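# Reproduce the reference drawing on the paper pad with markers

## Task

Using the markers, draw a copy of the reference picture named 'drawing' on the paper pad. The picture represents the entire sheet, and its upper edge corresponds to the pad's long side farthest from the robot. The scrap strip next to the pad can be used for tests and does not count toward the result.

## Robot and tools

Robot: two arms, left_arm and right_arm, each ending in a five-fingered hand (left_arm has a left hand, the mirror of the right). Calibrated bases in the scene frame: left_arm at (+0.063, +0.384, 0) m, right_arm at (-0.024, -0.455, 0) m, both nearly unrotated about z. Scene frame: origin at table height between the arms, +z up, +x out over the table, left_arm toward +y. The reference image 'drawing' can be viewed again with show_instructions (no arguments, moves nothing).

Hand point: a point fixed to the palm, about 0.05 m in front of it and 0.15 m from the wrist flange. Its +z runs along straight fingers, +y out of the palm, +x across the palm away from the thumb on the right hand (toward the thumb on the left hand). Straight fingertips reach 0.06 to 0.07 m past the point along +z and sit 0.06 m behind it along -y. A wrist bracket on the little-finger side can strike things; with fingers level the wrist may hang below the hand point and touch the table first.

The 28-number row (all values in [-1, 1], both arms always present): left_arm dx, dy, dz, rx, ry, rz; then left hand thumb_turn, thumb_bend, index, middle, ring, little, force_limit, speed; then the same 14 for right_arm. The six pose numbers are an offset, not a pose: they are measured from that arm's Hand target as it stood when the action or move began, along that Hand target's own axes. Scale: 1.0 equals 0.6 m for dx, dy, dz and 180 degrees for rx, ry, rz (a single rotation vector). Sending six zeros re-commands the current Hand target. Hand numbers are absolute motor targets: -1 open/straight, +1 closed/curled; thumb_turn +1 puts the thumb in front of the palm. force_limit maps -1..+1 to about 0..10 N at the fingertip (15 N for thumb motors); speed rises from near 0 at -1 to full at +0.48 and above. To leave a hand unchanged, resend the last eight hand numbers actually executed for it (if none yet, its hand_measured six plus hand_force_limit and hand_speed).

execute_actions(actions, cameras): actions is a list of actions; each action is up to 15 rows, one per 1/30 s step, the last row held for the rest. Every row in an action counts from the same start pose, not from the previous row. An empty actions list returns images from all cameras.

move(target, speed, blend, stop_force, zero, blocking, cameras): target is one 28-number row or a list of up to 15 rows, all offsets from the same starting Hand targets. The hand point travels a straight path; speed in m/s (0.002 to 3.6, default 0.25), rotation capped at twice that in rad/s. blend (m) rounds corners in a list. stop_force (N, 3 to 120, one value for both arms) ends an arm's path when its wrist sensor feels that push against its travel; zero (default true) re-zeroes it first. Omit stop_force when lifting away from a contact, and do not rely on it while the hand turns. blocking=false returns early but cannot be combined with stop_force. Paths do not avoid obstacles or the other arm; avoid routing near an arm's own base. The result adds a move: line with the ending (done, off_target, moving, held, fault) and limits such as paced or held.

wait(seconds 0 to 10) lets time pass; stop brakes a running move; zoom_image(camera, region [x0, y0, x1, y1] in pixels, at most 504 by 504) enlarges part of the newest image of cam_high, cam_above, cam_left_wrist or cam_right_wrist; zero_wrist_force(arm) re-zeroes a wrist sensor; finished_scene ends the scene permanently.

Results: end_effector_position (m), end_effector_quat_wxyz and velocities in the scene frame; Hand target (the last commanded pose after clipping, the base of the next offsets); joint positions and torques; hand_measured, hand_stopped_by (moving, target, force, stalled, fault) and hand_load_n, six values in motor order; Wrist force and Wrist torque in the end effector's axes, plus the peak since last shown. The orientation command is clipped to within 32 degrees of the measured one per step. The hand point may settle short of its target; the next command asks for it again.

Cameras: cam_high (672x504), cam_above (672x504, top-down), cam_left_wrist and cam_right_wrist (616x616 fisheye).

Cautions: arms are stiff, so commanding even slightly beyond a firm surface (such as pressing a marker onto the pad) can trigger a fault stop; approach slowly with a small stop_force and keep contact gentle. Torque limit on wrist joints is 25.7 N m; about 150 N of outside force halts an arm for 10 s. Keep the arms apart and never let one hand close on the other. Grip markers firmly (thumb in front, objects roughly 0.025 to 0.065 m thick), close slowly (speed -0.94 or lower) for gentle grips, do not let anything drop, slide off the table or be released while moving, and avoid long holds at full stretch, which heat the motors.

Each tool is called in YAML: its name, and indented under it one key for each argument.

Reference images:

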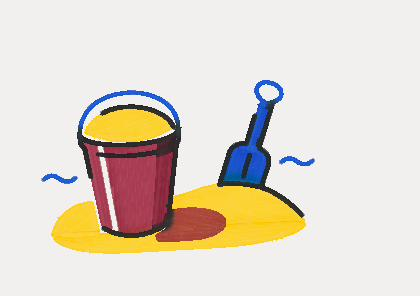

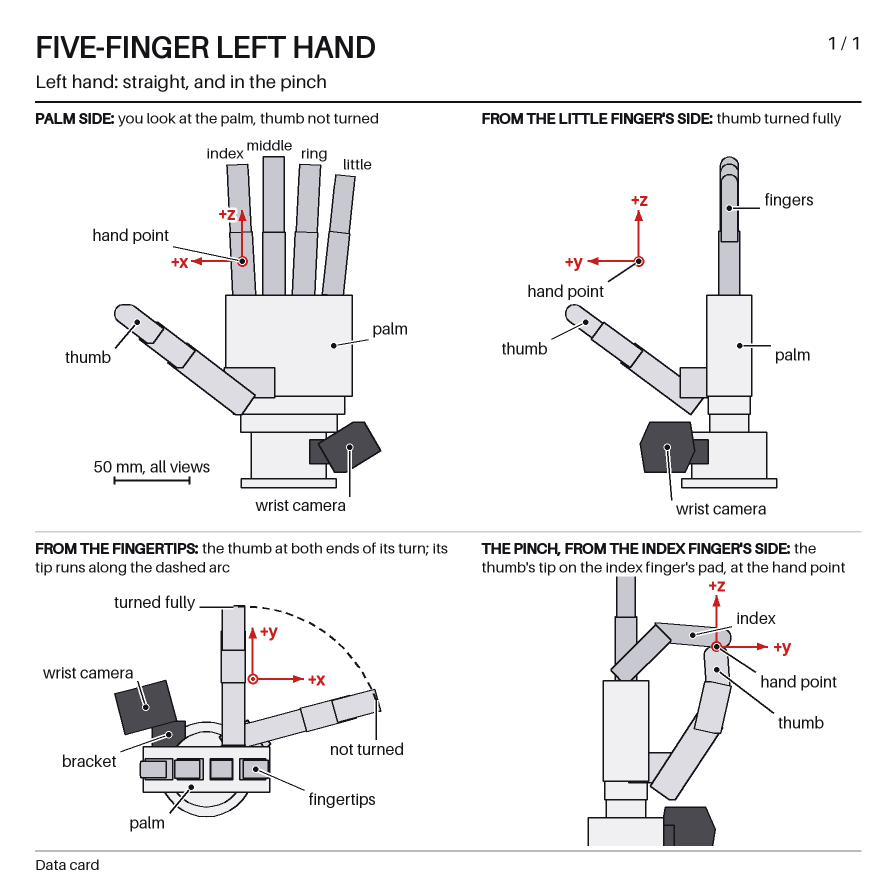

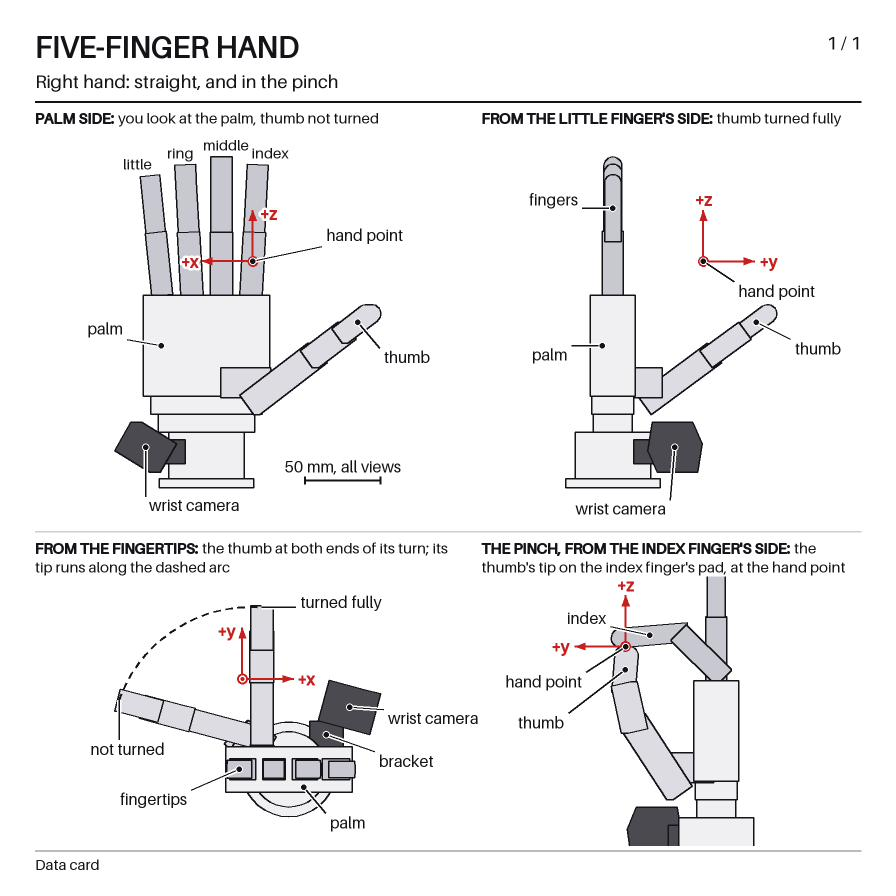

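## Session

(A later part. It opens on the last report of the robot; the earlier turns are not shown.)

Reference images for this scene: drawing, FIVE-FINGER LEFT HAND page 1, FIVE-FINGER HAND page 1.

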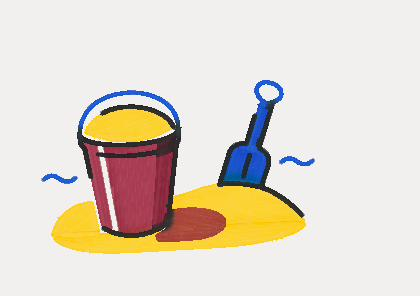

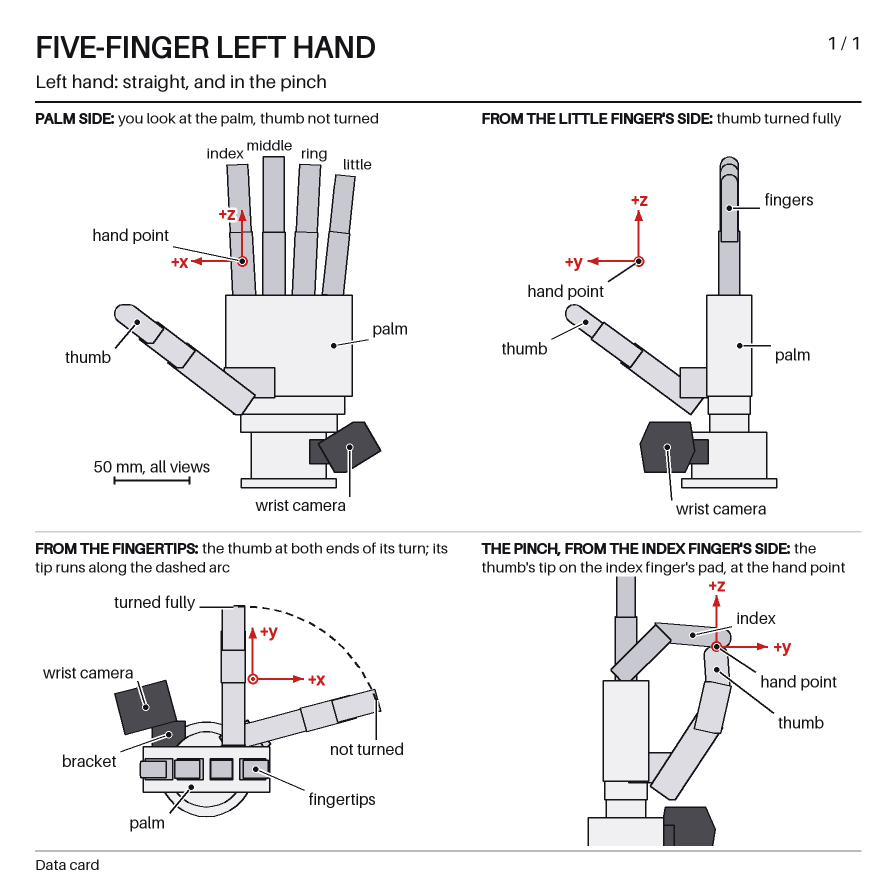

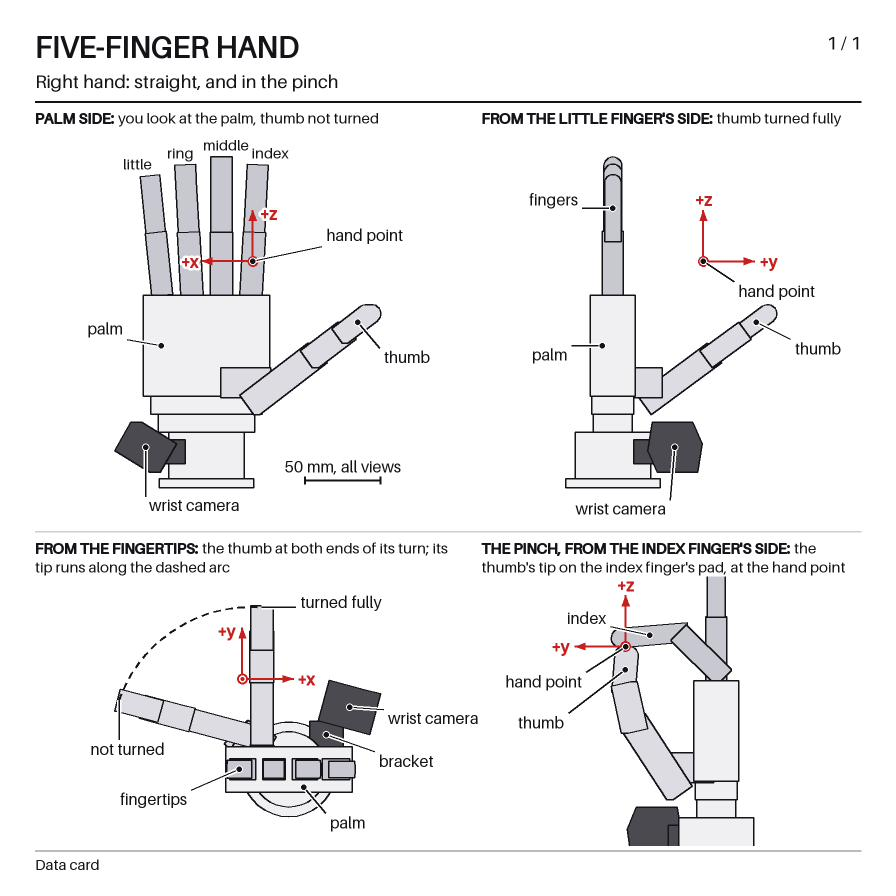

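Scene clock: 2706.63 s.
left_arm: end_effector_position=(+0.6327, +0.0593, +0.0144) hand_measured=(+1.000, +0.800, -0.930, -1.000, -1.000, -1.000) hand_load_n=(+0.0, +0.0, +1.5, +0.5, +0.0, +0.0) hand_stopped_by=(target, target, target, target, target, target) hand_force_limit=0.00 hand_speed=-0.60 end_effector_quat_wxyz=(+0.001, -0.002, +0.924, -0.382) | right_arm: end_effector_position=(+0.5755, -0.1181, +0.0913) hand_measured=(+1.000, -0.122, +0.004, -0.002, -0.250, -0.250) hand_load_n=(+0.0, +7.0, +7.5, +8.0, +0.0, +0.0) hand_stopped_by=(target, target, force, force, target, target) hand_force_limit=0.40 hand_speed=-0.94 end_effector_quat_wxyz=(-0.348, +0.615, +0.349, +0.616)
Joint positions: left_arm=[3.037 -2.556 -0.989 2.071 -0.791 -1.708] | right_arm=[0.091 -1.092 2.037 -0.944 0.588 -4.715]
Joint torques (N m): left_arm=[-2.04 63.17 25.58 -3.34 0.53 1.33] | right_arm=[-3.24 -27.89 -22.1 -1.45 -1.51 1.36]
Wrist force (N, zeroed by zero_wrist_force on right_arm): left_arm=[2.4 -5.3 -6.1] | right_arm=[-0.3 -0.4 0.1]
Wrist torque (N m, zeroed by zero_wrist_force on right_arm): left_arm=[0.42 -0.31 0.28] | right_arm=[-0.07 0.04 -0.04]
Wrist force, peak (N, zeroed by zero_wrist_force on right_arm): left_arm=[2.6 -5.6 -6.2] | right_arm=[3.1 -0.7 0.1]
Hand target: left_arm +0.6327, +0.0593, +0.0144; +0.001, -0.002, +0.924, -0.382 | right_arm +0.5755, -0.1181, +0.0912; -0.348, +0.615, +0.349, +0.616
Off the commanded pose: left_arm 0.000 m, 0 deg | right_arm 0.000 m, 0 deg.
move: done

move:
  target: [0,0,0,0,0,0,1,0.8,-0.93,-1,-1,-1,0,-0.6,-0.0035,-0.1296,0.1061,0,0,0,1,-0.12,0.37,0.37,-0.25,-0.25,0.4,-0.94]
  speed: 0.12

move:
  target: [0,0,0,0,0,0,1,0.8,-0.93,-1,-1,-1,0,-0.6,-0.015,0,0,0,0,0,1,-0.12,0.37,0.37,-0.25,-0.25,0.4,-0.94]
  speed: 0.004
  stop_force: 3

move:
  target:
    - [0,0,0,0,0,0,1,0.8,-0.93,-1,-1,-1,0,-0.6,0.007,0,0,0,0,0,1,-0.12,0.37,0.37,-0.25,-0.25,0.4,-0.94]
    - [0,0,0,0,0,0,1,0.8,-0.93,-1,-1,-1,0,-0.6,0.007,0.1072,0.01296,0,0,0,1,-0.12,0.37,0.37,-0.25,-0.25,0.4,-0.94]
  speed: [0.05,0.12]
  blend: [0.002,0]

move:
  target: [0,0,0,0,0,0,1,0.8,-0.93,-1,-1,-1,0,-0.6,-0.015,0,0,0,0,0,1,-0.12,0.37,0.37,-0.25,-0.25,0.4,-0.94]
  speed: 0.004
  stop_force: 3

move:
  target:
    - [0,0,0,0,0,0,1,0.8,-0.93,-1,-1,-1,0,-0.6,0.02,0,0,0,0,0,1,-0.12,0.37,0.37,-0.25,-0.25,0.4,-0.94]
    - [0,0,0,0,0,0,1,0.8,-0.93,-1,-1,-1,0,-0.6,0.06,0.06,-0.26,0,0,0,1,-0.12,0.37,0.37,-0.25,-0.25,0.4,-0.94]
  speed: [0.08,0.2]
  blend: [0.005,0]
  cameras: ["cam_above", "cam_high"]

Scene clock: 2737.07 s.
left_arm: end_effector_position=(+0.6327, +0.0593, +0.0144) hand_measured=(+1.000, +0.800, -0.930, -1.000, -1.000, -1.000) hand_load_n=(+0.0, +0.0, +1.5, +0.5, +0.0, +0.0) hand_stopped_by=(target, target, target, target, target, target) hand_force_limit=0.00 hand_speed=-0.60 end_effector_quat_wxyz=(+0.001, -0.002, +0.924, -0.382) | right_arm: end_effector_position=(+0.5416, -0.0236, +0.0889) hand_measured=(+1.000, -0.122, +0.004, -0.002, -0.250, -0.250) hand_load_n=(+0.0, +7.5, +7.5, +8.0, +0.0, +0.0) hand_stopped_by=(target, target, force, force, target, target) hand_force_limit=0.40 hand_speed=-0.94 end_effector_quat_wxyz=(-0.348, +0.615, +0.349, +0.615)
Joint positions: left_arm=[3.037 -2.556 -0.989 2.071 -0.791 -1.708] | right_arm=[0.321 -1.068 2.002 -0.934 0.817 -4.714]
Joint torques (N m): left_arm=[-1.7 62.52 24.77 -3.23 0.31 1.42] | right_arm=[6.33 -45.41 -5.85 -2.75 -1.53 -0.18]
Wrist force (N, zeroed by zero_wrist_force on right_arm): left_arm=[2.2 -5.4 -6.0] | right_arm=[-0.2 -0.6 -0.2]
Wrist torque (N m, zeroed by zero_wrist_force on right_arm): left_arm=[0.39 -0.29 0.27] | right_arm=[-0.09 0.04 -0.07]
Wrist force, peak (N, zeroed by zero_wrist_force on right_arm): left_arm=[2.3 -5.7 -6.4] | right_arm=[-0.4 -1.6 0.4]
Hand target: left_arm +0.6327, +0.0593, +0.0144; +0.001, -0.002, +0.924, -0.382 | right_arm +0.5416, -0.0235, +0.0890; -0.348, +0.615, +0.349, +0.616
Off the commanded pose: left_arm 0.000 m, 0 deg | right_arm 0.000 m, 0 deg.
move: done

Scene clock: 2739.00 s.
left_arm: end_effector_position=(+0.6327, +0.0593, +0.0144) hand_measured=(+1.000, +0.800, -0.930, -1.000, -1.000, -1.000) hand_load_n=(+0.0, +0.0, +1.0, +0.5, +0.0, +0.0) hand_stopped_by=(target, target, target, target, target, target) hand_force_limit=0.00 hand_speed=-0.60 end_effector_quat_wxyz=(+0.001, -0.002, +0.924, -0.382) | right_arm: end_effector_position=(+0.5416, -0.0235, +0.0853) hand_measured=(+1.000, -0.122, +0.004, -0.002, -0.250, -0.250) hand_load_n=(-0.5, +7.0, +7.5, +8.0, +0.0, +0.0) hand_stopped_by=(target, target, force, force, target, target) hand_force_limit=0.40 hand_speed=-0.94 end_effector_quat_wxyz=(-0.348, +0.615, +0.349, +0.616)
Joint positions: left_arm=[3.037 -2.556 -0.989 2.071 -0.791 -1.708] | right_arm=[0.321 -1.06 2.004 -0.943 0.817 -4.714]
Joint torques (N m): left_arm=[-0.79 62.99 24.92 -3.32 0.47 1.21] | right_arm=[8.29 -43.08 -15.2 1.79 2.52 -2.26]
Wrist force (N, zeroed by zero_wrist_force on right_arm): left_arm=[2.4 -5.4 -6.0] | right_arm=[2.9 -0.7 0.0]
Wrist torque (N m, zeroed by zero_wrist_force on right_arm): left_arm=[0.39 -0.31 0.28] | right_arm=[-0.08 0.10 -0.07]
Wrist force, peak (N, zeroed by zero_wrist_force on right_arm): left_arm=[2.5 -5.4 -6.3] | right_arm=[4.3 -1.0 -0.1]
Hand target: left_arm +0.6327, +0.0593, +0.0144; +0.001, -0.002, +0.924, -0.382 | right_arm +0.5416, -0.0235, +0.0853; -0.348, +0.615, +0.349, +0.616 (not the last commanded pose)
Off the commanded pose: left_arm 0.000 m, 0 deg | right_arm 0.005 m, 0 deg.
move: contact (right_arm)

Scene clock: 2740.07 s.
left_arm: end_effector_position=(+0.6327, +0.0593, +0.0144) hand_measured=(+1.000, +0.800, -0.930, -1.000, -1.000, -1.000) hand_load_n=(+0.0, +0.0, +1.5, +0.5, +0.0, +0.0) hand_stopped_by=(target, target, target, target, target, target) hand_force_limit=0.00 hand_speed=-0.60 end_effector_quat_wxyz=(+0.001, -0.002, +0.924, -0.382) | right_arm: end_effector_position=(+0.6007, -0.0500, +0.0896) hand_measured=(+1.000, -0.122, +0.004, -0.002, -0.250, -0.250) hand_load_n=(+0.0, +7.5, +8.0, +8.0, +0.0, +0.0) hand_stopped_by=(target, target, force, force, target, target) hand_force_limit=0.40 hand_speed=-0.94 end_effector_quat_wxyz=(-0.348, +0.615, +0.349, +0.616)
Joint positions: left_arm=[3.037 -2.556 -0.989 2.071 -0.791 -1.708] | right_arm=[0.235 -1.007 1.884 -0.877 0.731 -4.714]
Joint torques (N m): left_arm=[-1.81 63.24 24.12 -3.21 0.36 1.17] | right_arm=[2.31 -47.09 -12.49 -3.5 2.73 -2.25]
Wrist force (N, zeroed by zero_wrist_force on right_arm): left_arm=[2.3 -5.4 -6.3] | right_arm=[-0.1 -0.9 -0.2]
Wrist torque (N m, zeroed by zero_wrist_force on right_arm): left_arm=[0.41 -0.31 0.28] | right_arm=[-0.11 0.01 -0.06]
Wrist force, peak (N, zeroed by zero_wrist_force on right_arm): left_arm=[2.3 -5.4 -6.3] | right_arm=[2.7 -0.8 0.3]
Hand target: left_arm +0.6327, +0.0593, +0.0144; +0.001, -0.002, +0.924, -0.382 | right_arm +0.6008, -0.0500, +0.0897; -0.348, +0.615, +0.349, +0.616
Off the commanded pose: left_arm 0.000 m, 0 deg | right_arm 0.000 m, 0 deg.
move: done

Scene clock: 2742.07 s.
left_arm: end_effector_position=(+0.6327, +0.0593, +0.0144) hand_measured=(+1.000, +0.800, -0.930, -1.000, -1.000, -1.000) hand_load_n=(+0.0, +0.0, +1.0, +0.5, +0.0, +0.0) hand_stopped_by=(target, target, target, target, target, target) hand_force_limit=0.00 hand_speed=-0.60 end_effector_quat_wxyz=(+0.001, -0.002, +0.924, -0.382) | right_arm: end_effector_position=(+0.6008, -0.0500, +0.0854) hand_measured=(+1.000, -0.122, +0.004, -0.002, -0.250, -0.250) hand_load_n=(-0.5, +7.0, +7.5, +8.5, +0.0, +0.0) hand_stopped_by=(target, target, force, force, target, target) hand_force_limit=0.40 hand_speed=-0.94 end_effector_quat_wxyz=(-0.348, +0.615, +0.349, +0.616)
Joint positions: left_arm=[3.037 -2.556 -0.989 2.071 -0.791 -1.708] | right_arm=[0.235 -0.999 1.886 -0.886 0.731 -4.715]
Joint torques (N m): left_arm=[-1.5 62.58 24.22 -3.1 0.44 1.26] | right_arm=[2.43 -46.12 -14.38 2.17 2.79 -2.13]
Wrist force (N, zeroed by zero_wrist_force on right_arm): left_arm=[2.4 -5.3 -6.1] | right_arm=[3.2 -0.9 -0.2]
Wrist torque (N m, zeroed by zero_wrist_force on right_arm): left_arm=[0.42 -0.31 0.27] | right_arm=[-0.07 0.06 -0.06]
Wrist force, peak (N, zeroed by zero_wrist_force on right_arm): left_arm=[2.4 -5.6 -6.1] | right_arm=[4.6 -1.0 0.1]
Hand target: left_arm +0.6327, +0.0593, +0.0144; +0.001, -0.002, +0.924, -0.382 | right_arm +0.6008, -0.0500, +0.0854; -0.348, +0.615, +0.349, +0.616 (not the last commanded pose)
Off the commanded pose: left_arm 0.000 m, 0 deg | right_arm 0.005 m, 0 deg.
move: contact (right_arm)

Scene clock: 2743.50 s.
left_arm: end_effector_position=(+0.6327, +0.0593, +0.0144) hand_measured=(+1.000, +0.800, -0.930, -1.000, -1.000, -1.000) hand_load_n=(+0.0, +0.0, +1.0, +0.5, +0.0, +0.0) hand_stopped_by=(target, target, target, target, target, target) hand_force_limit=0.00 hand_speed=-0.60 end_effector_quat_wxyz=(+0.001, -0.002, +0.924, -0.382) | right_arm: end_effector_position=(+0.5513, -0.2022, +0.1216) hand_measured=(+1.000, -0.122, +0.004, -0.002, -0.250, -0.250) hand_load_n=(+0.0, +7.0, +7.5, +8.0, +0.0, +0.0) hand_stopped_by=(target, target, force, force, target, target) hand_force_limit=0.40 hand_speed=-0.94 end_effector_quat_wxyz=(-0.348, +0.615, +0.349, +0.616)
Joint positions: left_arm=[3.037 -2.556 -0.989 2.071 -0.791 -1.708] | right_arm=[-0.121 -1.236 2.155 -0.919 0.375 -4.715]
Joint torques (N m): left_arm=[-0.93 63.24 23.7 -3.12 0.46 1.29] | right_arm=[-5.79 -27.66 -18.25 -1.8 -0.7 2.9]
Wrist force (N, zeroed by zero_wrist_force on right_arm): left_arm=[2.4 -5.2 -5.8] | right_arm=[0.0 -0.6 -0.2]
Wrist torque (N m, zeroed by zero_wrist_force on right_arm): left_arm=[0.41 -0.31 0.28] | right_arm=[-0.08 0.00 -0.09]
Wrist force, peak (N, zeroed by zero_wrist_force on right_arm): left_arm=[2.7 -5.4 -6.2] | right_arm=[3.1 -0.9 0.1]
Hand target: left_arm +0.6327, +0.0593, +0.0144; +0.001, -0.002, +0.924, -0.382 | right_arm +0.5513, -0.2022, +0.1215; -0.348, +0.615, +0.349, +0.616
Off the commanded pose: left_arm 0.000 m, 0 deg | right_arm 0.000 m, 0 deg.
move: done
Images, in order (width x height): cam_high 672x504, cam_above 672x504.

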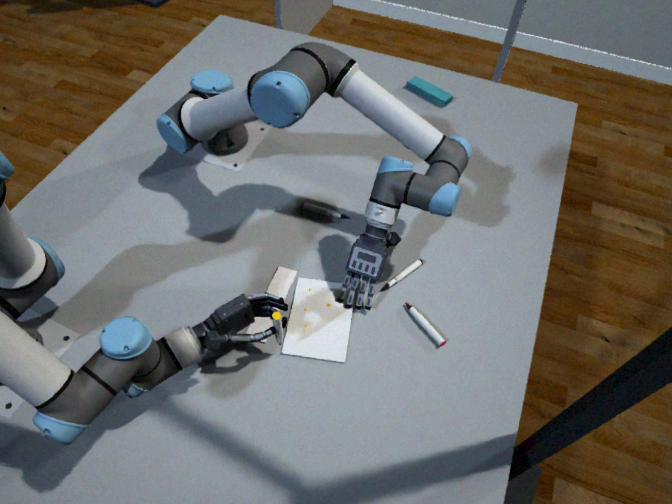

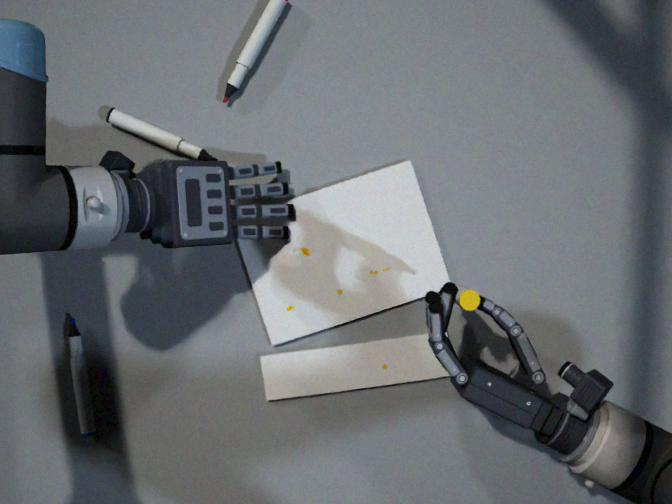

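zoom_image:
  camera: "cam_above"
  region: [275, 235, 335, 325]

zoom_image:
  camera: "cam_above"
  region: [350, 250, 400, 300]

zoom_image:
  camera: "cam_above"
  region: [270, 285, 320, 335]

zoom_image:
  camera: "cam_above"
  region: [290, 230, 340, 280]

Scaled by 5.600.

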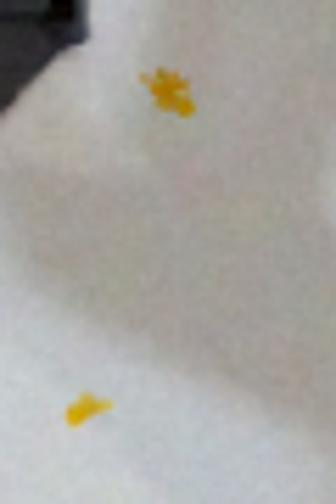

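Scaled by 10.080.

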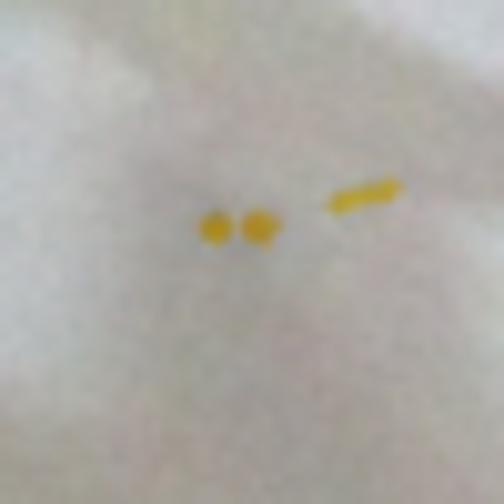

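Scaled by 10.080.

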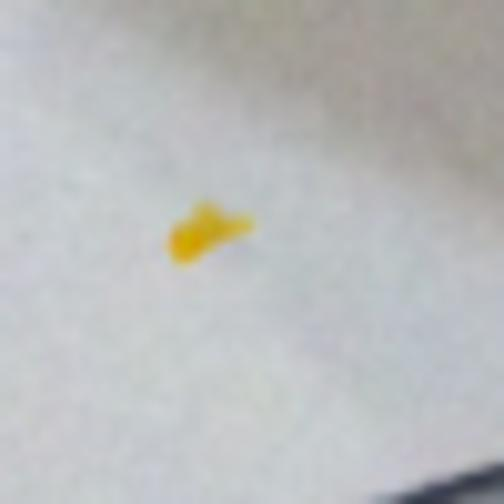

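Scaled by 10.080.

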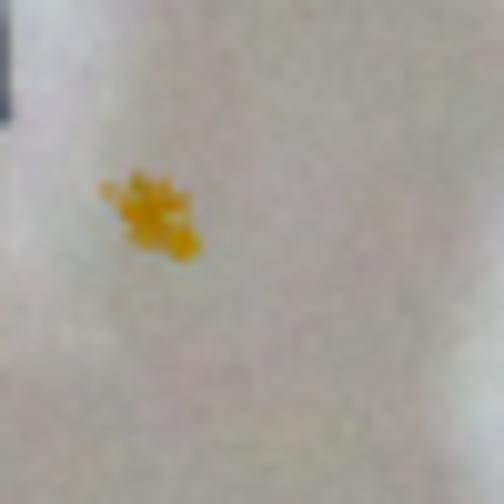

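move:
  target: [0,0,0,0,0,0,1,0.8,-0.93,-1,-1,-1,0,-0.6,-0.0492,-0.1745,0.2442,0,0,0,1,-0.12,0.37,0.37,-0.25,-0.25,0.4,-0.94]
  speed: 0.12

move:
  target:
    - [0,0,0,0,0,0,1,0.8,-0.93,-1,-1,-1,0,-0.6,-0.01083,0,0,0,0,0,1,-0.12,0.37,0.37,-0.25,-0.25,0.4,-0.94]
    - [0,0,0,0,0,0,1,0.8,-0.93,-1,-1,-1,0,-0.6,-0.01083,0.02585,-0.02585,0,0,0,1,-0.12,0.37,0.37,-0.25,-0.25,0.4,-0.94]
    - [0,0,0,0,0,0,1,0.8,-0.93,-1,-1,-1,0,-0.6,-0.01083,0.02703,-0.02233,0,0,0,1,-0.12,0.37,0.37,-0.25,-0.25,0.4,-0.94]
    - [0,0,0,0,0,0,1,0.8,-0.93,-1,-1,-1,0,-0.6,-0.01083,0.00176,0.00294,0,0,0,1,-0.12,0.37,0.37,-0.25,-0.25,0.4,-0.94]
    - [0,0,0,0,0,0,1,0.8,-0.93,-1,-1,-1,0,-0.6,-0.01083,0.00411,0.00529,0,0,0,1,-0.12,0.37,0.37,-0.25,-0.25,0.4,-0.94]
    - [0,0,0,0,0,0,1,0.8,-0.93,-1,-1,-1,0,-0.6,-0.01083,0.02938,-0.01998,0,0,0,1,-0.12,0.37,0.37,-0.25,-0.25,0.4,-0.94]
    - [0,0,0,0,0,0,1,0.8,-0.93,-1,-1,-1,0,-0.6,0,0.02938,-0.01998,0,0,0,1,-0.12,0.37,0.37,-0.25,-0.25,0.4,-0.94]
  speed: [0.02,0.04,0.04,0.04,0.04,0.04,0.06]
  blend: [0.0005,0.0008,0.0008,0.0008,0.0008,0.001,0]
  cameras: ["cam_above"]

Scene clock: 2815.73 s.
left_arm: end_effector_position=(+0.6327, +0.0593, +0.0144) hand_measured=(+1.000, +0.800, -0.930, -1.000, -1.000, -1.000) hand_load_n=(+0.0, +0.0, +1.5, +0.5, +0.0, +0.0) hand_stopped_by=(target, target, target, target, target, target) hand_force_limit=0.00 hand_speed=-0.60 end_effector_quat_wxyz=(+0.001, -0.002, +0.924, -0.382) | right_arm: end_effector_position=(+0.5370, -0.0228, +0.0917) hand_measured=(+1.000, -0.122, +0.004, -0.002, -0.250, -0.250) hand_load_n=(+0.0, +7.0, +7.5, +8.0, +0.0, +0.0) hand_stopped_by=(target, target, force, force, target, target) hand_force_limit=0.40 hand_speed=-0.94 end_effector_quat_wxyz=(-0.348, +0.615, +0.349, +0.616)
Joint positions: left_arm=[3.037 -2.556 -0.989 2.071 -0.791 -1.708] | right_arm=[0.325 -1.079 2.012 -0.932 0.822 -4.714]
Joint torques (N m): left_arm=[-1.35 62.47 24.09 -3.33 0.62 1.29] | right_arm=[5.91 -42.85 -7.34 -2.64 -1.62 -0.76]
Wrist force (N, zeroed by zero_wrist_force on right_arm): left_arm=[2.5 -5.2 -5.9] | right_arm=[-0.5 -0.6 -0.2]
Wrist torque (N m, zeroed by zero_wrist_force on right_arm): left_arm=[0.42 -0.31 0.28] | right_arm=[-0.10 0.09 -0.15]
Wrist force, peak (N, zeroed by zero_wrist_force on right_arm): left_arm=[2.8 -5.5 -6.2] | right_arm=[-0.8 -1.2 0.6]
Hand target: left_arm +0.6327, +0.0593, +0.0144; +0.001, -0.002, +0.924, -0.382 | right_arm +0.5370, -0.0227, +0.0918; -0.348, +0.615, +0.349, +0.616
Off the commanded pose: left_arm 0.000 m, 0 deg | right_arm 0.000 m, 0 deg.
move: done

Scene clock: 2818.23 s.
left_arm: end_effector_position=(+0.6327, +0.0593, +0.0144) hand_measured=(+1.000, +0.800, -0.930, -1.000, -1.000, -1.000) hand_load_n=(+0.0, +0.5, +2.5, +0.5, +0.0, +0.0) hand_stopped_by=(target, target, target, target, target, target) hand_force_limit=0.00 hand_speed=-0.60 end_effector_quat_wxyz=(+0.001, -0.002, +0.924, -0.382) | right_arm: end_effector_position=(+0.5460, -0.0421, +0.0918) hand_measured=(+1.000, -0.122, +0.004, -0.002, -0.250, -0.250) hand_load_n=(-0.5, +7.5, +8.0, +7.5, +0.0, +0.0) hand_stopped_by=(target, target, force, force, target, target) hand_force_limit=0.40 hand_speed=-0.94 end_effector_quat_wxyz=(-0.348, +0.615, +0.349, +0.616)
Joint positions: left_arm=[3.037 -2.556 -0.989 2.071 -0.791 -1.708] | right_arm=[0.277 -1.084 2.02 -0.936 0.774 -4.714]
Joint torques (N m): left_arm=[-0.83 62.47 24.75 -3.12 0.34 0.93] | right_arm=[9.19 -24.93 -19.32 -3.87 2.8 0.87]
Wrist force (N, zeroed by zero_wrist_force on right_arm): left_arm=[1.8 -5.5 -3.8] | right_arm=[0.0 -0.6 0.3]
Wrist torque (N m, zeroed by zero_wrist_force on right_arm): left_arm=[0.30 -0.36 0.23] | right_arm=[-0.10 -0.01 -0.10]
Wrist force, peak (N, zeroed by zero_wrist_force on right_arm): left_arm=[2.3 -5.4 -6.3] | right_arm=[6.3 -2.1 1.2]
Hand target: left_arm +0.6327, +0.0593, +0.0144; +0.001, -0.002, +0.924, -0.382 | right_arm +0.5459, -0.0421, +0.0918; -0.348, +0.615, +0.349, +0.616
Off the commanded pose: left_arm 0.000 m, 0 deg | right_arm 0.000 m, 0 deg.
move: done
Images, in order (width x height): cam_above 672x504.

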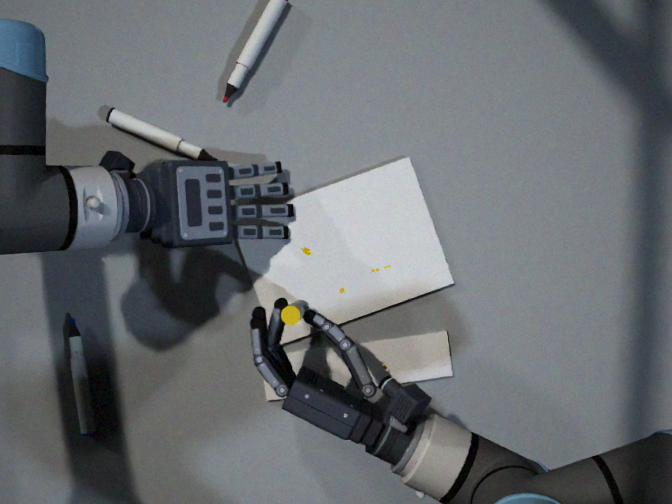

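move:
  target: [0,0,0,0,0,0,1,0.8,-0.93,-1,-1,-1,0,-0.6,0.05,0.14,-0.14,0,0,0,1,-0.12,0.37,0.37,-0.25,-0.25,0.4,-0.94]
  speed: 0.2
  cameras: ["cam_above"]

zoom_image:
  camera: "cam_above"
  region: [260, 270, 340, 350]

zoom_image:
  camera: "cam_above"
  region: [396, 145, 426, 175]

zoom_image:
  camera: "cam_above"
  region: [437, 270, 467, 300]

zoom_image:
  camera: "cam_above"
  region: [258, 330, 288, 360]

Scene clock: 2837.03 s.
left_arm: end_effector_position=(+0.6327, +0.0593, +0.0144) hand_measured=(+1.000, +0.800, -0.930, -1.000, -1.000, -1.000) hand_load_n=(+0.0, +0.0, +2.5, +0.5, +0.0, +0.0) hand_stopped_by=(target, target, target, target, target, target) hand_force_limit=0.00 hand_speed=-0.60 end_effector_quat_wxyz=(+0.001, -0.002, +0.924, -0.382) | right_arm: end_effector_position=(+0.5747, -0.1572, +0.1220) hand_measured=(+1.000, -0.122, +0.004, -0.002, -0.250, -0.250) hand_load_n=(-0.5, +7.0, +8.0, +7.5, +0.0, +0.0) hand_stopped_by=(target, target, force, force, target, target) hand_force_limit=0.40 hand_speed=-0.94 end_effector_quat_wxyz=(-0.348, +0.615, +0.349, +0.616)
Joint positions: left_arm=[3.037 -2.556 -0.989 2.071 -0.791 -1.708] | right_arm=[-0.002 -1.178 2.06 -0.881 0.495 -4.715]
Joint torques (N m): left_arm=[-0.1 63.03 24.64 -3.12 0.55 1.26] | right_arm=[-9.02 -23.21 -25.09 -3.3 -0.53 -3.2]
Wrist force (N, zeroed by zero_wrist_force on right_arm): left_arm=[1.9 -5.7 -3.7] | right_arm=[-0.4 -0.5 -0.4]
Wrist torque (N m, zeroed by zero_wrist_force on right_arm): left_arm=[0.28 -0.38 0.25] | right_arm=[-0.03 0.08 -0.08]
Wrist force, peak (N, zeroed by zero_wrist_force on right_arm): left_arm=[1.9 -6.0 -3.6] | right_arm=[0.0 -1.9 0.9]
Hand target: left_arm +0.6327, +0.0593, +0.0144; +0.001, -0.002, +0.924, -0.382 | right_arm +0.5747, -0.1573, +0.1220; -0.348, +0.615, +0.349, +0.616
Off the commanded pose: left_arm 0.000 m, 0 deg | right_arm 0.000 m, 0 deg.
move: done
Images, in order (width x height): cam_above 672x504.

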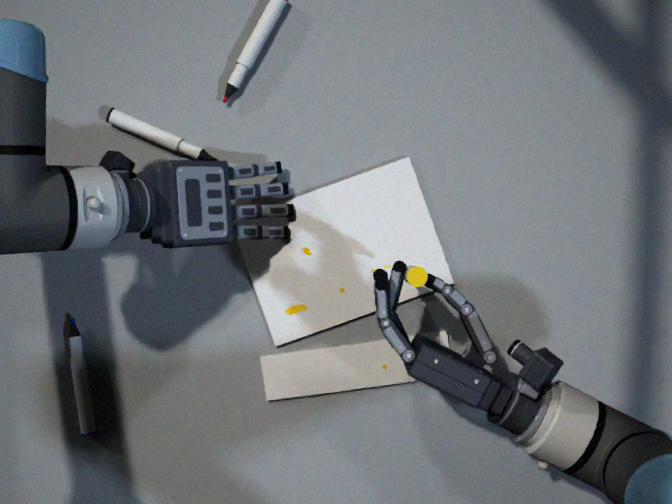

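Scaled by 6.300.

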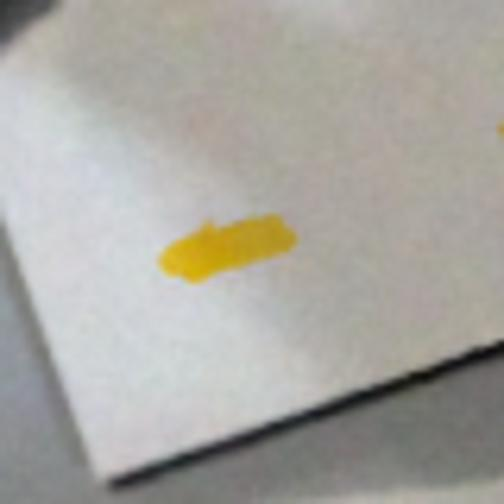

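Scaled by 16.800.

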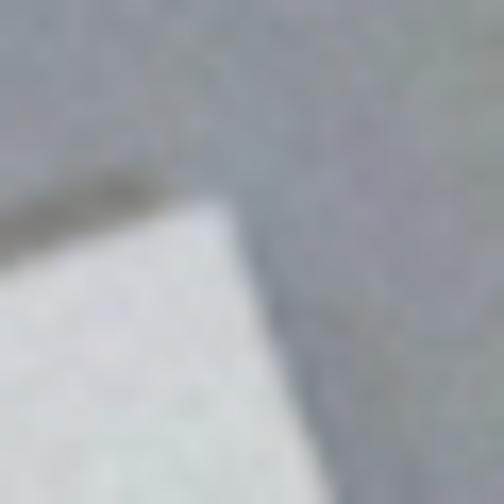

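Scaled by 16.800.

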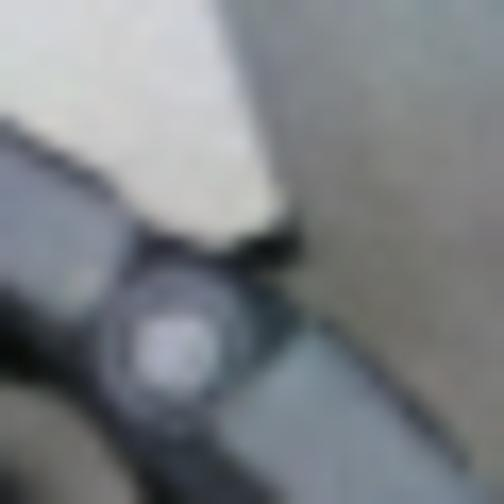

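Scaled by 16.800.

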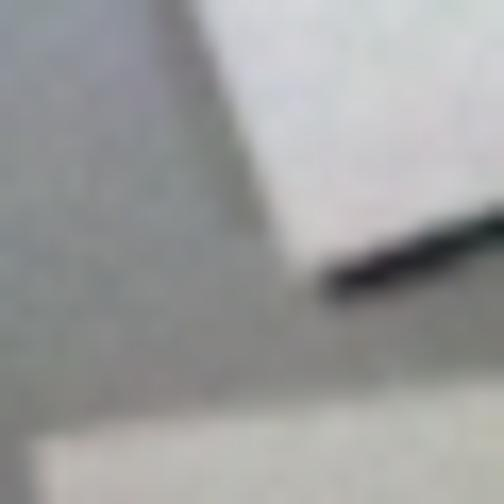

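move:
  target: [0,0.012,0.012,0,0,0,1,0.8,-0.93,-1,-1,-1,0,-0.6,0,0,0,0,0,0,1,-0.12,0.37,0.37,-0.25,-0.25,0.4,-0.94]
  speed: 0.004
  stop_force: 5

Scene clock: 2859.47 s.
left_arm: end_effector_position=(+0.6328, +0.0592, +0.0142) hand_measured=(+1.000, +0.800, -0.930, -1.000, -1.000, -1.000) hand_load_n=(+0.0, +0.0, +3.0, +0.5, +0.0, +0.0) hand_stopped_by=(target, target, target, target, target, target) hand_force_limit=0.00 hand_speed=-0.60 end_effector_quat_wxyz=(+0.001, -0.001, +0.924, -0.382) | right_arm: end_effector_position=(+0.5747, -0.1573, +0.1220) hand_measured=(+1.000, -0.122, +0.004, -0.002, -0.250, -0.250) hand_load_n=(-1.0, +7.0, +8.0, +8.0, +0.0, +0.0) hand_stopped_by=(target, target, force, force, target, target) hand_force_limit=0.40 hand_speed=-0.94 end_effector_quat_wxyz=(-0.348, +0.615, +0.349, +0.616)
Joint positions: left_arm=[3.037 -2.556 -0.989 2.072 -0.791 -1.708] | right_arm=[-0.002 -1.178 2.059 -0.881 0.494 -4.715]
Joint torques (N m): left_arm=[-0.98 61.04 24.99 -2.73 -2.46 0.91] | right_arm=[-7.74 -23.9 -25.28 -3.2 -2.62 -2.84]
Wrist force (N, zeroed by zero_wrist_force on right_arm): left_arm=[3.0 -8.5 -9.1] | right_arm=[-0.2 -0.6 -0.2]
Wrist torque (N m, zeroed by zero_wrist_force on right_arm): left_arm=[0.62 -0.38 0.36] | right_arm=[-0.06 0.04 -0.06]
Wrist force, peak (N, zeroed by zero_wrist_force on right_arm): left_arm=[3.3 -10.0 -12.9] | right_arm=[-0.4 -0.8 -0.4]
Hand target: left_arm +0.6328, +0.0592, +0.0142; +0.001, -0.001, +0.924, -0.382 (not the last commanded pose) | right_arm +0.5747, -0.1573, +0.1220; -0.348, +0.615, +0.349, +0.616
Off the commanded pose: left_arm 0.010 m, 0 deg | right_arm 0.000 m, 0 deg.
move: contact (left_arm)

move:
  target: [0,0,0,0,0,0,1,0.8,-0.93,-1,-1,-1,0,-0.6,0,0,0,0.0078,0,0,1,-0.12,0.37,0.37,-0.25,-0.25,0.4,-0.94]
  speed: 0.1

move:
  target: [0,0,0,0,0,0,1,0.8,-0.93,-1,-1,-1,0,-0.6,-0.05,-0.1529,0.1634,0,0,0,1,-0.12,0.37,0.37,-0.25,-0.25,0.4,-0.94]
  speed: 0.12

move:
  target: [0,0,0,0,0,0,1,0.8,-0.93,-1,-1,-1,0,-0.6,-0.01,0,0,0,0,0,1,-0.12,0.37,0.37,-0.25,-0.25,0.4,-0.94]
  speed: 0.01

Scene clock: 2911.57 s.
left_arm: end_effector_position=(+0.6328, +0.0592, +0.0142) hand_measured=(+1.000, +0.800, -0.930, -1.000, -1.000, -1.000) hand_load_n=(+0.0, +0.0, +3.5, +1.0, +0.0, +0.0) hand_stopped_by=(target, target, target, target, target, target) hand_force_limit=0.00 hand_speed=-0.60 end_effector_quat_wxyz=(+0.001, -0.001, +0.924, -0.382) | right_arm: end_effector_position=(+0.5747, -0.1573, +0.1220) hand_measured=(+1.000, -0.122, +0.004, -0.002, -0.250, -0.250) hand_load_n=(-0.5, +7.5, +8.0, +7.5, +0.0, +0.0) hand_stopped_by=(target, target, force, force, target, target) hand_force_limit=0.40 hand_speed=-0.94 end_effector_quat_wxyz=(-0.355, +0.611, +0.357, +0.611)
Joint positions: left_arm=[3.037 -2.556 -0.989 2.072 -0.791 -1.708] | right_arm=[-0.012 -1.172 2.05 -0.877 0.459 -4.715]
Joint torques (N m): left_arm=[-1.54 60.92 24.16 -2.61 -2.32 0.85] | right_arm=[7.05 -32.46 -14.31 1.1 3.06 -2.95]
Wrist force (N, zeroed by zero_wrist_force on right_arm): left_arm=[3.3 -8.4 -9.3] | right_arm=[-0.2 -0.7 -0.3]
Wrist torque (N m, zeroed by zero_wrist_force on right_arm): left_arm=[0.65 -0.40 0.37] | right_arm=[-0.09 0.04 -0.07]
Wrist force, peak (N, zeroed by zero_wrist_force on right_arm): left_arm=[3.1 -8.4 -9.7] | right_arm=[-0.3 -0.7 -0.6]
Hand target: left_arm +0.6328, +0.0592, +0.0142; +0.001, -0.001, +0.924, -0.382 | right_arm +0.5747, -0.1573, +0.1220; -0.355, +0.611, +0.356, +0.611
Off the commanded pose: left_arm 0.000 m, 0 deg | right_arm 0.000 m, 0 deg.
move: done

Scene clock: 2913.13 s.
left_arm: end_effector_position=(+0.6328, +0.0592, +0.0142) hand_measured=(+1.000, +0.800, -0.930, -1.000, -1.000, -1.000) hand_load_n=(+0.0, +0.0, +3.0, +0.5, -0.5, -0.5) hand_stopped_by=(target, target, target, target, target, target) hand_force_limit=0.00 hand_speed=-0.60 end_effector_quat_wxyz=(+0.001, -0.001, +0.924, -0.382) | right_arm: end_effector_position=(+0.5434, -0.0268, +0.0918) hand_measured=(+1.000, -0.122, +0.004, -0.002, -0.250, -0.250) hand_load_n=(-0.5, +7.0, +8.0, +8.0, +0.0, +0.0) hand_stopped_by=(target, target, force, force, target, target) hand_force_limit=0.40 hand_speed=-0.94 end_effector_quat_wxyz=(-0.355, +0.611, +0.356, +0.611)
Joint positions: left_arm=[3.037 -2.556 -0.989 2.072 -0.791 -1.708] | right_arm=[0.3 -1.072 1.998 -0.925 0.772 -4.715]
Joint torques (N m): left_arm=[-0.75 61.86 24.82 -2.4 -2.5 0.71] | right_arm=[6.29 -44.21 -5.55 0.98 -1.73 1.89]
Wrist force (N, zeroed by zero_wrist_force on right_arm): left_arm=[3.3 -8.2 -9.5] | right_arm=[-0.1 -0.9 0.1]
Wrist torque (N m, zeroed by zero_wrist_force on right_arm): left_arm=[0.69 -0.42 0.36] | right_arm=[-0.14 0.02 -0.10]
Wrist force, peak (N, zeroed by zero_wrist_force on right_arm): left_arm=[3.3 -8.3 -9.5] | right_arm=[-0.4 -1.6 0.8]
Hand target: left_arm +0.6328, +0.0592, +0.0142; +0.001, -0.001, +0.924, -0.382 | right_arm +0.5433, -0.0268, +0.0918; -0.355, +0.611, +0.356, +0.611
Off the commanded pose: left_arm 0.000 m, 0 deg | right_arm 0.000 m, 0 deg.
move: done

Scene clock: 2913.97 s.
left_arm: end_effector_position=(+0.6328, +0.0592, +0.0142) hand_measured=(+1.000, +0.800, -0.930, -1.000, -1.000, -1.000) hand_load_n=(+0.0, +0.5, +3.0, +1.0, +0.0, +0.0) hand_stopped_by=(target, target, target, target, target, target) hand_force_limit=0.00 hand_speed=-0.60 end_effector_quat_wxyz=(+0.001, -0.001, +0.924, -0.382) | right_arm: end_effector_position=(+0.5433, -0.0268, +0.0857) hand_measured=(+1.000, -0.122, +0.004, -0.002, -0.250, -0.250) hand_load_n=(-0.5, +7.0, +8.0, +7.5, +0.0, +0.5) hand_stopped_by=(target, target, force, force, target, target) hand_force_limit=0.40 hand_speed=-0.94 end_effector_quat_wxyz=(-0.355, +0.611, +0.356, +0.611)
Joint positions: left_arm=[3.037 -2.556 -0.989 2.072 -0.791 -1.708] | right_arm=[0.3 -1.059 2 -0.94 0.772 -4.715]
Joint torques (N m): left_arm=[-2.75 60.94 25.06 -2.42 -2.38 0.68] | right_arm=[10.21 -40.78 -7.32 -1.7 2.64 -0.87]
Wrist force (N, zeroed by zero_wrist_force on right_arm): left_arm=[3.2 -8.2 -9.5] | right_arm=[-0.1 -0.8 0.3]
Wrist torque (N m, zeroed by zero_wrist_force on right_arm): left_arm=[0.68 -0.40 0.36] | right_arm=[-0.12 0.02 -0.09]
Wrist force, peak (N, zeroed by zero_wrist_force on right_arm): left_arm=[2.7 -8.4 -9.6] | right_arm=[-0.1 -0.8 0.2]
Hand target: left_arm +0.6328, +0.0592, +0.0142; +0.001, -0.001, +0.924, -0.382 | right_arm +0.5433, -0.0268, +0.0858; -0.355, +0.611, +0.356, +0.611
Off the commanded pose: left_arm 0.000 m, 0 deg | right_arm 0.000 m, 0 deg.
move: done

execute_actions:
  actions:
    - [[0,0,0,0,0,0,1,0.8,-0.93,-1,-1,-1,0,-0.6,0,0.0003,-0.0003,0,0,0,1,-0.12,0.37,0.37,-0.25,-0.25,0.4,-0.94],[0,0,0,0,0,0,1,0.8,-0.93,-1,-1,-1,0,-0.6,0,0.0009,-0.0009,0,0,0,1,-0.12,0.37,0.37,-0.25,-0.25,0.4,-0.94],[0,0,0,0,0,0,1,0.8,-0.93,-1,-1,-1,0,-0.6,0,0.0018,-0.0018,0,0,0,1,-0.12,0.37,0.37,-0.25,-0.25,0.4,-0.94],[0,0,0,0,0,0,1,0.8,-0.93,-1,-1,-1,0,-0.6,0,0.0029,-0.0029,0,0,0,1,-0.12,0.37,0.37,-0.25,-0.25,0.4,-0.94],[0,0,0,0,0,0,1,0.8,-0.93,-1,-1,-1,0,-0.6,0,0.0041,-0.0041,0,0,0,1,-0.12,0.37,0.37,-0.25,-0.25,0.4,-0.94],[0,0,0,0,0,0,1,0.8,-0.93,-1,-1,-1,0,-0.6,0,0.0053,-0.0053,0,0,0,1,-0.12,0.37,0.37,-0.25,-0.25,0.4,-0.94],[0,0,0,0,0,0,1,0.8,-0.93,-1,-1,-1,0,-0.6,0,0.0065,-0.0065,0,0,0,1,-0.12,0.37,0.37,-0.25,-0.25,0.4,-0.94],[0,0,0,0,0,0,1,0.8,-0.93,-1,-1,-1,0,-0.6,0,0.0076,-0.0076,0,0,0,1,-0.12,0.37,0.37,-0.25,-0.25,0.4,-0.94],[0,0,0,0,0,0,1,0.8,-0.93,-1,-1,-1,0,-0.6,0,0.0088,-0.0088,0,0,0,1,-0.12,0.37,0.37,-0.25,-0.25,0.4,-0.94],[0,0,0,0,0,0,1,0.8,-0.93,-1,-1,-1,0,-0.6,0,0.01,-0.01,0,0,0,1,-0.12,0.37,0.37,-0.25,-0.25,0.4,-0.94],[0,0,0,0,0,0,1,0.8,-0.93,-1,-1,-1,0,-0.6,0,0.0112,-0.0112,0,0,0,1,-0.12,0.37,0.37,-0.25,-0.25,0.4,-0.94],[0,0,0,0,0,0,1,0.8,-0.93,-1,-1,-1,0,-0.6,0,0.0123,-0.0123,0,0,0,1,-0.12,0.37,0.37,-0.25,-0.25,0.4,-0.94],[0,0,0,0,0,0,1,0.8,-0.93,-1,-1,-1,0,-0.6,0,0.0135,-0.0135,0,0,0,1,-0.12,0.37,0.37,-0.25,-0.25,0.4,-0.94],[0,0,0,0,0,0,1,0.8,-0.93,-1,-1,-1,0,-0.6,0,0.0143,-0.0143,0,0,0,1,-0.12,0.37,0.37,-0.25,-0.25,0.4,-0.94],[0,0,0,0,0,0,1,0.8,-0.93,-1,-1,-1,0,-0.6,0,0.0147,-0.0147,0,0,0,1,-0.12,0.37,0.37,-0.25,-0.25,0.4,-0.94]]

Scene clock: 2948.23 s.
left_arm: end_effector_position=(+0.6328, +0.0592, +0.0142) hand_measured=(+1.000, +0.800, -0.930, -1.000, -1.000, -1.000) hand_load_n=(+0.0, +0.0, +3.0, +0.5, +0.0, +0.0) hand_stopped_by=(target, target, target, target, target, target) hand_force_limit=0.00 hand_speed=-0.60 end_effector_quat_wxyz=(+0.001, -0.001, +0.924, -0.382) | right_arm: end_effector_position=(+0.5466, -0.0389, +0.0858) hand_measured=(+1.000, -0.122, +0.004, -0.002, -0.250, -0.250) hand_load_n=(-0.5, +7.0, +8.0, +7.5, +0.0, +0.0) hand_stopped_by=(target, target, force, force, target, target) hand_force_limit=0.40 hand_speed=-0.94 end_effector_quat_wxyz=(-0.355, +0.611, +0.357, +0.611)
Joint positions: left_arm=[3.037 -2.556 -0.989 2.072 -0.791 -1.708] | right_arm=[0.272 -1.065 2.01 -0.945 0.743 -4.715]
Joint torques (N m): left_arm=[-1.94 61.02 24.35 -2.34 -2.42 0.54] | right_arm=[7.4 -36.4 -16.43 -2.18 2.82 -2.17]
Wrist force (N, zeroed by zero_wrist_force on right_arm): left_arm=[3.1 -8.2 -9.1] | right_arm=[0.1 -0.9 -0.4]
Wrist torque (N m, zeroed by zero_wrist_force on right_arm): left_arm=[0.66 -0.38 0.35] | right_arm=[-0.09 0.00 -0.09]
Wrist force, peak (N, zeroed by zero_wrist_force on right_arm): left_arm=[3.1 -8.6 -9.4] | right_arm=[-0.1 -1.0 -0.2]
Hand target: left_arm +0.6328, +0.0592, +0.0142; +0.001, -0.001, +0.924, -0.382 | right_arm +0.5466, -0.0388, +0.0858; -0.355, +0.611, +0.356, +0.611
Off the commanded pose: left_arm 0.000 m, 0 deg | right_arm 0.000 m, 0 deg.
Step readings (end_effector_position of left_arm | right_arm):
0: (+0.6328, +0.0592, +0.0142) | (+0.5433, -0.0268, +0.0858)
1: (+0.6328, +0.0592, +0.0142) | (+0.5433, -0.0268, +0.0858)
2: (+0.6328, +0.0592, +0.0142) | (+0.5434, -0.0268, +0.0858)
4: (+0.6328, +0.0592, +0.0142) | (+0.5436, -0.0275, +0.0858)
8: (+0.6328, +0.0592, +0.0142) | (+0.5445, -0.0313, +0.0858)
15: (+0.6328, +0.0592, +0.0142) | (+0.5464, -0.0379, +0.0858)

move:
  target: [0,0,0,0,0,0,1,0.8,-0.93,-1,-1,-1,0,-0.6,-0.0005,0,0,0,0,0,1,-0.12,0.37,0.37,-0.25,-0.25,0.4,-0.94]
  speed: 0.005

move:
  target: [0,0,0,0,0,0,1,0.8,-0.93,-1,-1,-1,0,-0.6,0,-0.0147,0.0147,0,0,0,1,-0.12,0.37,0.37,-0.25,-0.25,0.4,-0.94]
  speed: 0.03

move:
  target: [0,0,0,0,0,0,1,0.8,-0.93,-1,-1,-1,0,-0.6,0,0.0147,-0.0147,0,0,0,1,-0.12,0.37,0.37,-0.25,-0.25,0.4,-0.94]
  speed: 0.05

move:
  target: [0,0,0,0,0,0,1,0.8,-0.93,-1,-1,-1,0,-0.6,0.01,0,0,0,0,0,1,-0.12,0.37,0.37,-0.25,-0.25,0.4,-0.94]
  speed: 0.05

Scene clock: 2963.97 s.
left_arm: end_effector_position=(+0.6328, +0.0592, +0.0142) hand_measured=(+1.000, +0.800, -0.930, -1.000, -1.000, -1.000) hand_load_n=(+0.0, +0.0, +3.0, +0.5, +0.0, +0.0) hand_stopped_by=(target, target, target, target, target, target) hand_force_limit=0.00 hand_speed=-0.60 end_effector_quat_wxyz=(+0.001, -0.001, +0.924, -0.382) | right_arm: end_effector_position=(+0.5467, -0.0388, +0.0855) hand_measured=(+1.000, -0.122, +0.004, -0.002, -0.250, -0.250) hand_load_n=(-1.0, +7.5, +8.0, +7.5, +0.0, +0.0) hand_stopped_by=(target, target, force, force, target, target) hand_force_limit=0.40 hand_speed=-0.94 end_effector_quat_wxyz=(-0.355, +0.611, +0.356, +0.611)
Joint positions: left_arm=[3.037 -2.556 -0.989 2.072 -0.791 -1.708] | right_arm=[0.272 -1.064 2.01 -0.946 0.744 -4.715]
Joint torques (N m): left_arm=[-2.21 61.02 24.31 -2.03 -2.3 0.26] | right_arm=[3.62 -26.89 -11.66 -3.24 0.69 -0.9]
Wrist force (N, zeroed by zero_wrist_force on right_arm): left_arm=[2.8 -8.2 -9.4] | right_arm=[0.9 -0.8 -0.4]
Wrist torque (N m, zeroed by zero_wrist_force on right_arm): left_arm=[0.69 -0.34 0.33] | right_arm=[-0.07 0.00 -0.08]
Wrist force, peak (N, zeroed by zero_wrist_force on right_arm): left_arm=[3.0 -8.4 -9.7] | right_arm=[0.9 -0.8 -0.4]
Hand target: left_arm +0.6328, +0.0592, +0.0142; +0.001, -0.001, +0.924, -0.382 | right_arm +0.5466, -0.0388, +0.0855; -0.355, +0.611, +0.356, +0.611
Off the commanded pose: left_arm 0.000 m, 0 deg | right_arm 0.000 m, 0 deg.
move: done

Scene clock: 2964.70 s.
left_arm: end_effector_position=(+0.6328, +0.0592, +0.0142) hand_measured=(+1.000, +0.800, -0.930, -1.000, -1.000, -1.000) hand_load_n=(+0.0, +0.0, +3.0, +0.5, +0.0, +0.0) hand_stopped_by=(target, target, target, target, target, target) hand_force_limit=0.00 hand_speed=-0.60 end_effector_quat_wxyz=(+0.001, -0.001, +0.924, -0.382) | right_arm: end_effector_position=(+0.5434, -0.0267, +0.0855) hand_measured=(+1.000, -0.122, +0.004, -0.002, -0.250, -0.250) hand_load_n=(-1.5, +7.5, +7.5, +8.0, +0.0, +0.0) hand_stopped_by=(target, target, force, force, target, target) hand_force_limit=0.40 hand_speed=-0.94 end_effector_quat_wxyz=(-0.355, +0.611, +0.356, +0.611)
Joint positions: left_arm=[3.037 -2.556 -0.989 2.072 -0.791 -1.708] | right_arm=[0.301 -1.059 2 -0.941 0.773 -4.715]
Joint torques (N m): left_arm=[-3.33 60.21 24.81 -2.04 -2.06 0.24] | right_arm=[-7.04 -35.02 -13.6 0.59 -2.49 1.24]
Wrist force (N, zeroed by zero_wrist_force on right_arm): left_arm=[3.2 -8.5 -9.0] | right_arm=[0.9 -0.9 0.0]
Wrist torque (N m, zeroed by zero_wrist_force on right_arm): left_arm=[0.62 -0.38 0.37] | right_arm=[-0.14 -0.01 -0.08]
Wrist force, peak (N, zeroed by zero_wrist_force on right_arm): left_arm=[3.0 -8.4 -9.5] | right_arm=[1.0 -0.5 -0.7]
Hand target: left_arm +0.6328, +0.0592, +0.0142; +0.001, -0.001, +0.924, -0.382 | right_arm +0.5433, -0.0268, +0.0855; -0.355, +0.611, +0.356, +0.611
Off the commanded pose: left_arm 0.000 m, 0 deg | right_arm 0.000 m, 0 deg.
move: done

Scene clock: 2965.43 s.
left_arm: end_effector_position=(+0.6328, +0.0592, +0.0142) hand_measured=(+1.000, +0.800, -0.930, -1.000, -1.000, -1.000) hand_load_n=(+0.0, +0.0, +3.0, +1.0, +0.0, +0.0) hand_stopped_by=(target, target, target, target, target, target) hand_force_limit=0.00 hand_speed=-0.60 end_effector_quat_wxyz=(+0.001, -0.001, +0.924, -0.382) | right_arm: end_effector_position=(+0.5466, -0.0389, +0.0855) hand_measured=(+1.000, -0.122, +0.004, -0.002, -0.250, -0.250) hand_load_n=(-0.5, +7.0, +8.5, +7.0, +0.0, +0.0) hand_stopped_by=(target, target, force, force, target, target) hand_force_limit=0.40 hand_speed=-0.94 end_effector_quat_wxyz=(-0.355, +0.611, +0.357, +0.611)
Joint positions: left_arm=[3.037 -2.556 -0.989 2.072 -0.791 -1.708] | right_arm=[0.272 -1.064 2.01 -0.946 0.743 -4.715]
Joint torques (N m): left_arm=[-1.93 61.1 24.92 -1.96 -2.22 0.25] | right_arm=[8.08 -36.25 -16.32 -2.27 2.98 1.47]
Wrist force (N, zeroed by zero_wrist_force on right_arm): left_arm=[3.2 -8.4 -9.4] | right_arm=[0.8 -0.8 0.1]
Wrist torque (N m, zeroed by zero_wrist_force on right_arm): left_arm=[0.66 -0.41 0.36] | right_arm=[-0.08 0.07 -0.09]
Wrist force, peak (N, zeroed by zero_wrist_force on right_arm): left_arm=[2.9 -8.7 -9.3] | right_arm=[1.9 -1.8 0.8]
Hand target: left_arm +0.6328, +0.0592, +0.0142; +0.001, -0.001, +0.924, -0.382 | right_arm +0.5466, -0.0388, +0.0855; -0.355, +0.611, +0.356, +0.611
Off the commanded pose: left_arm 0.000 m, 0 deg | right_arm 0.000 m, 0 deg.
move: done

Scene clock: 2966.13 s.
left_arm: end_effector_position=(+0.6328, +0.0592, +0.0142) hand_measured=(+1.000, +0.800, -0.930, -1.000, -1.000, -1.000) hand_load_n=(+0.0, +0.5, +3.0, +0.5, +0.0, +0.0) hand_stopped_by=(target, target, target, target, target, target) hand_force_limit=0.00 hand_speed=-0.60 end_effector_quat_wxyz=(+0.001, -0.001, +0.924, -0.382) | right_arm: end_effector_position=(+0.5466, -0.0388, +0.0916) hand_measured=(+1.000, -0.122, +0.004, -0.002, -0.250, -0.250) hand_load_n=(-1.0, +7.0, +8.5, +7.5, +0.0, +0.0) hand_stopped_by=(target, target, force, force, target, target) hand_force_limit=0.40 hand_speed=-0.94 end_effector_quat_wxyz=(-0.355, +0.611, +0.356, +0.611)
Joint positions: left_arm=[3.037 -2.556 -0.989 2.072 -0.791 -1.708] | right_arm=[0.272 -1.077 2.008 -0.93 0.744 -4.715]
Joint torques (N m): left_arm=[-3.31 62.01 23.68 -1.93 -2.24 0.29] | right_arm=[8.38 -30.4 -21.77 -1.92 2.95 2.24]
Wrist force (N, zeroed by zero_wrist_force on right_arm): left_arm=[2.8 -8.5 -9.1] | right_arm=[-0.1 -0.8 -0.1]
Wrist torque (N m, zeroed by zero_wrist_force on right_arm): left_arm=[0.61 -0.34 0.34] | right_arm=[-0.10 0.02 -0.09]
Wrist force, peak (N, zeroed by zero_wrist_force on right_arm): left_arm=[3.1 -8.4 -9.5] | right_arm=[1.1 -0.8 -0.1]
Hand target: left_arm +0.6328, +0.0592, +0.0142; +0.001, -0.001, +0.924, -0.382 | right_arm +0.5466, -0.0388, +0.0915; -0.355, +0.611, +0.356, +0.611
Off the commanded pose: left_arm 0.000 m, 0 deg | right_arm 0.000 m, 0 deg.
move: done


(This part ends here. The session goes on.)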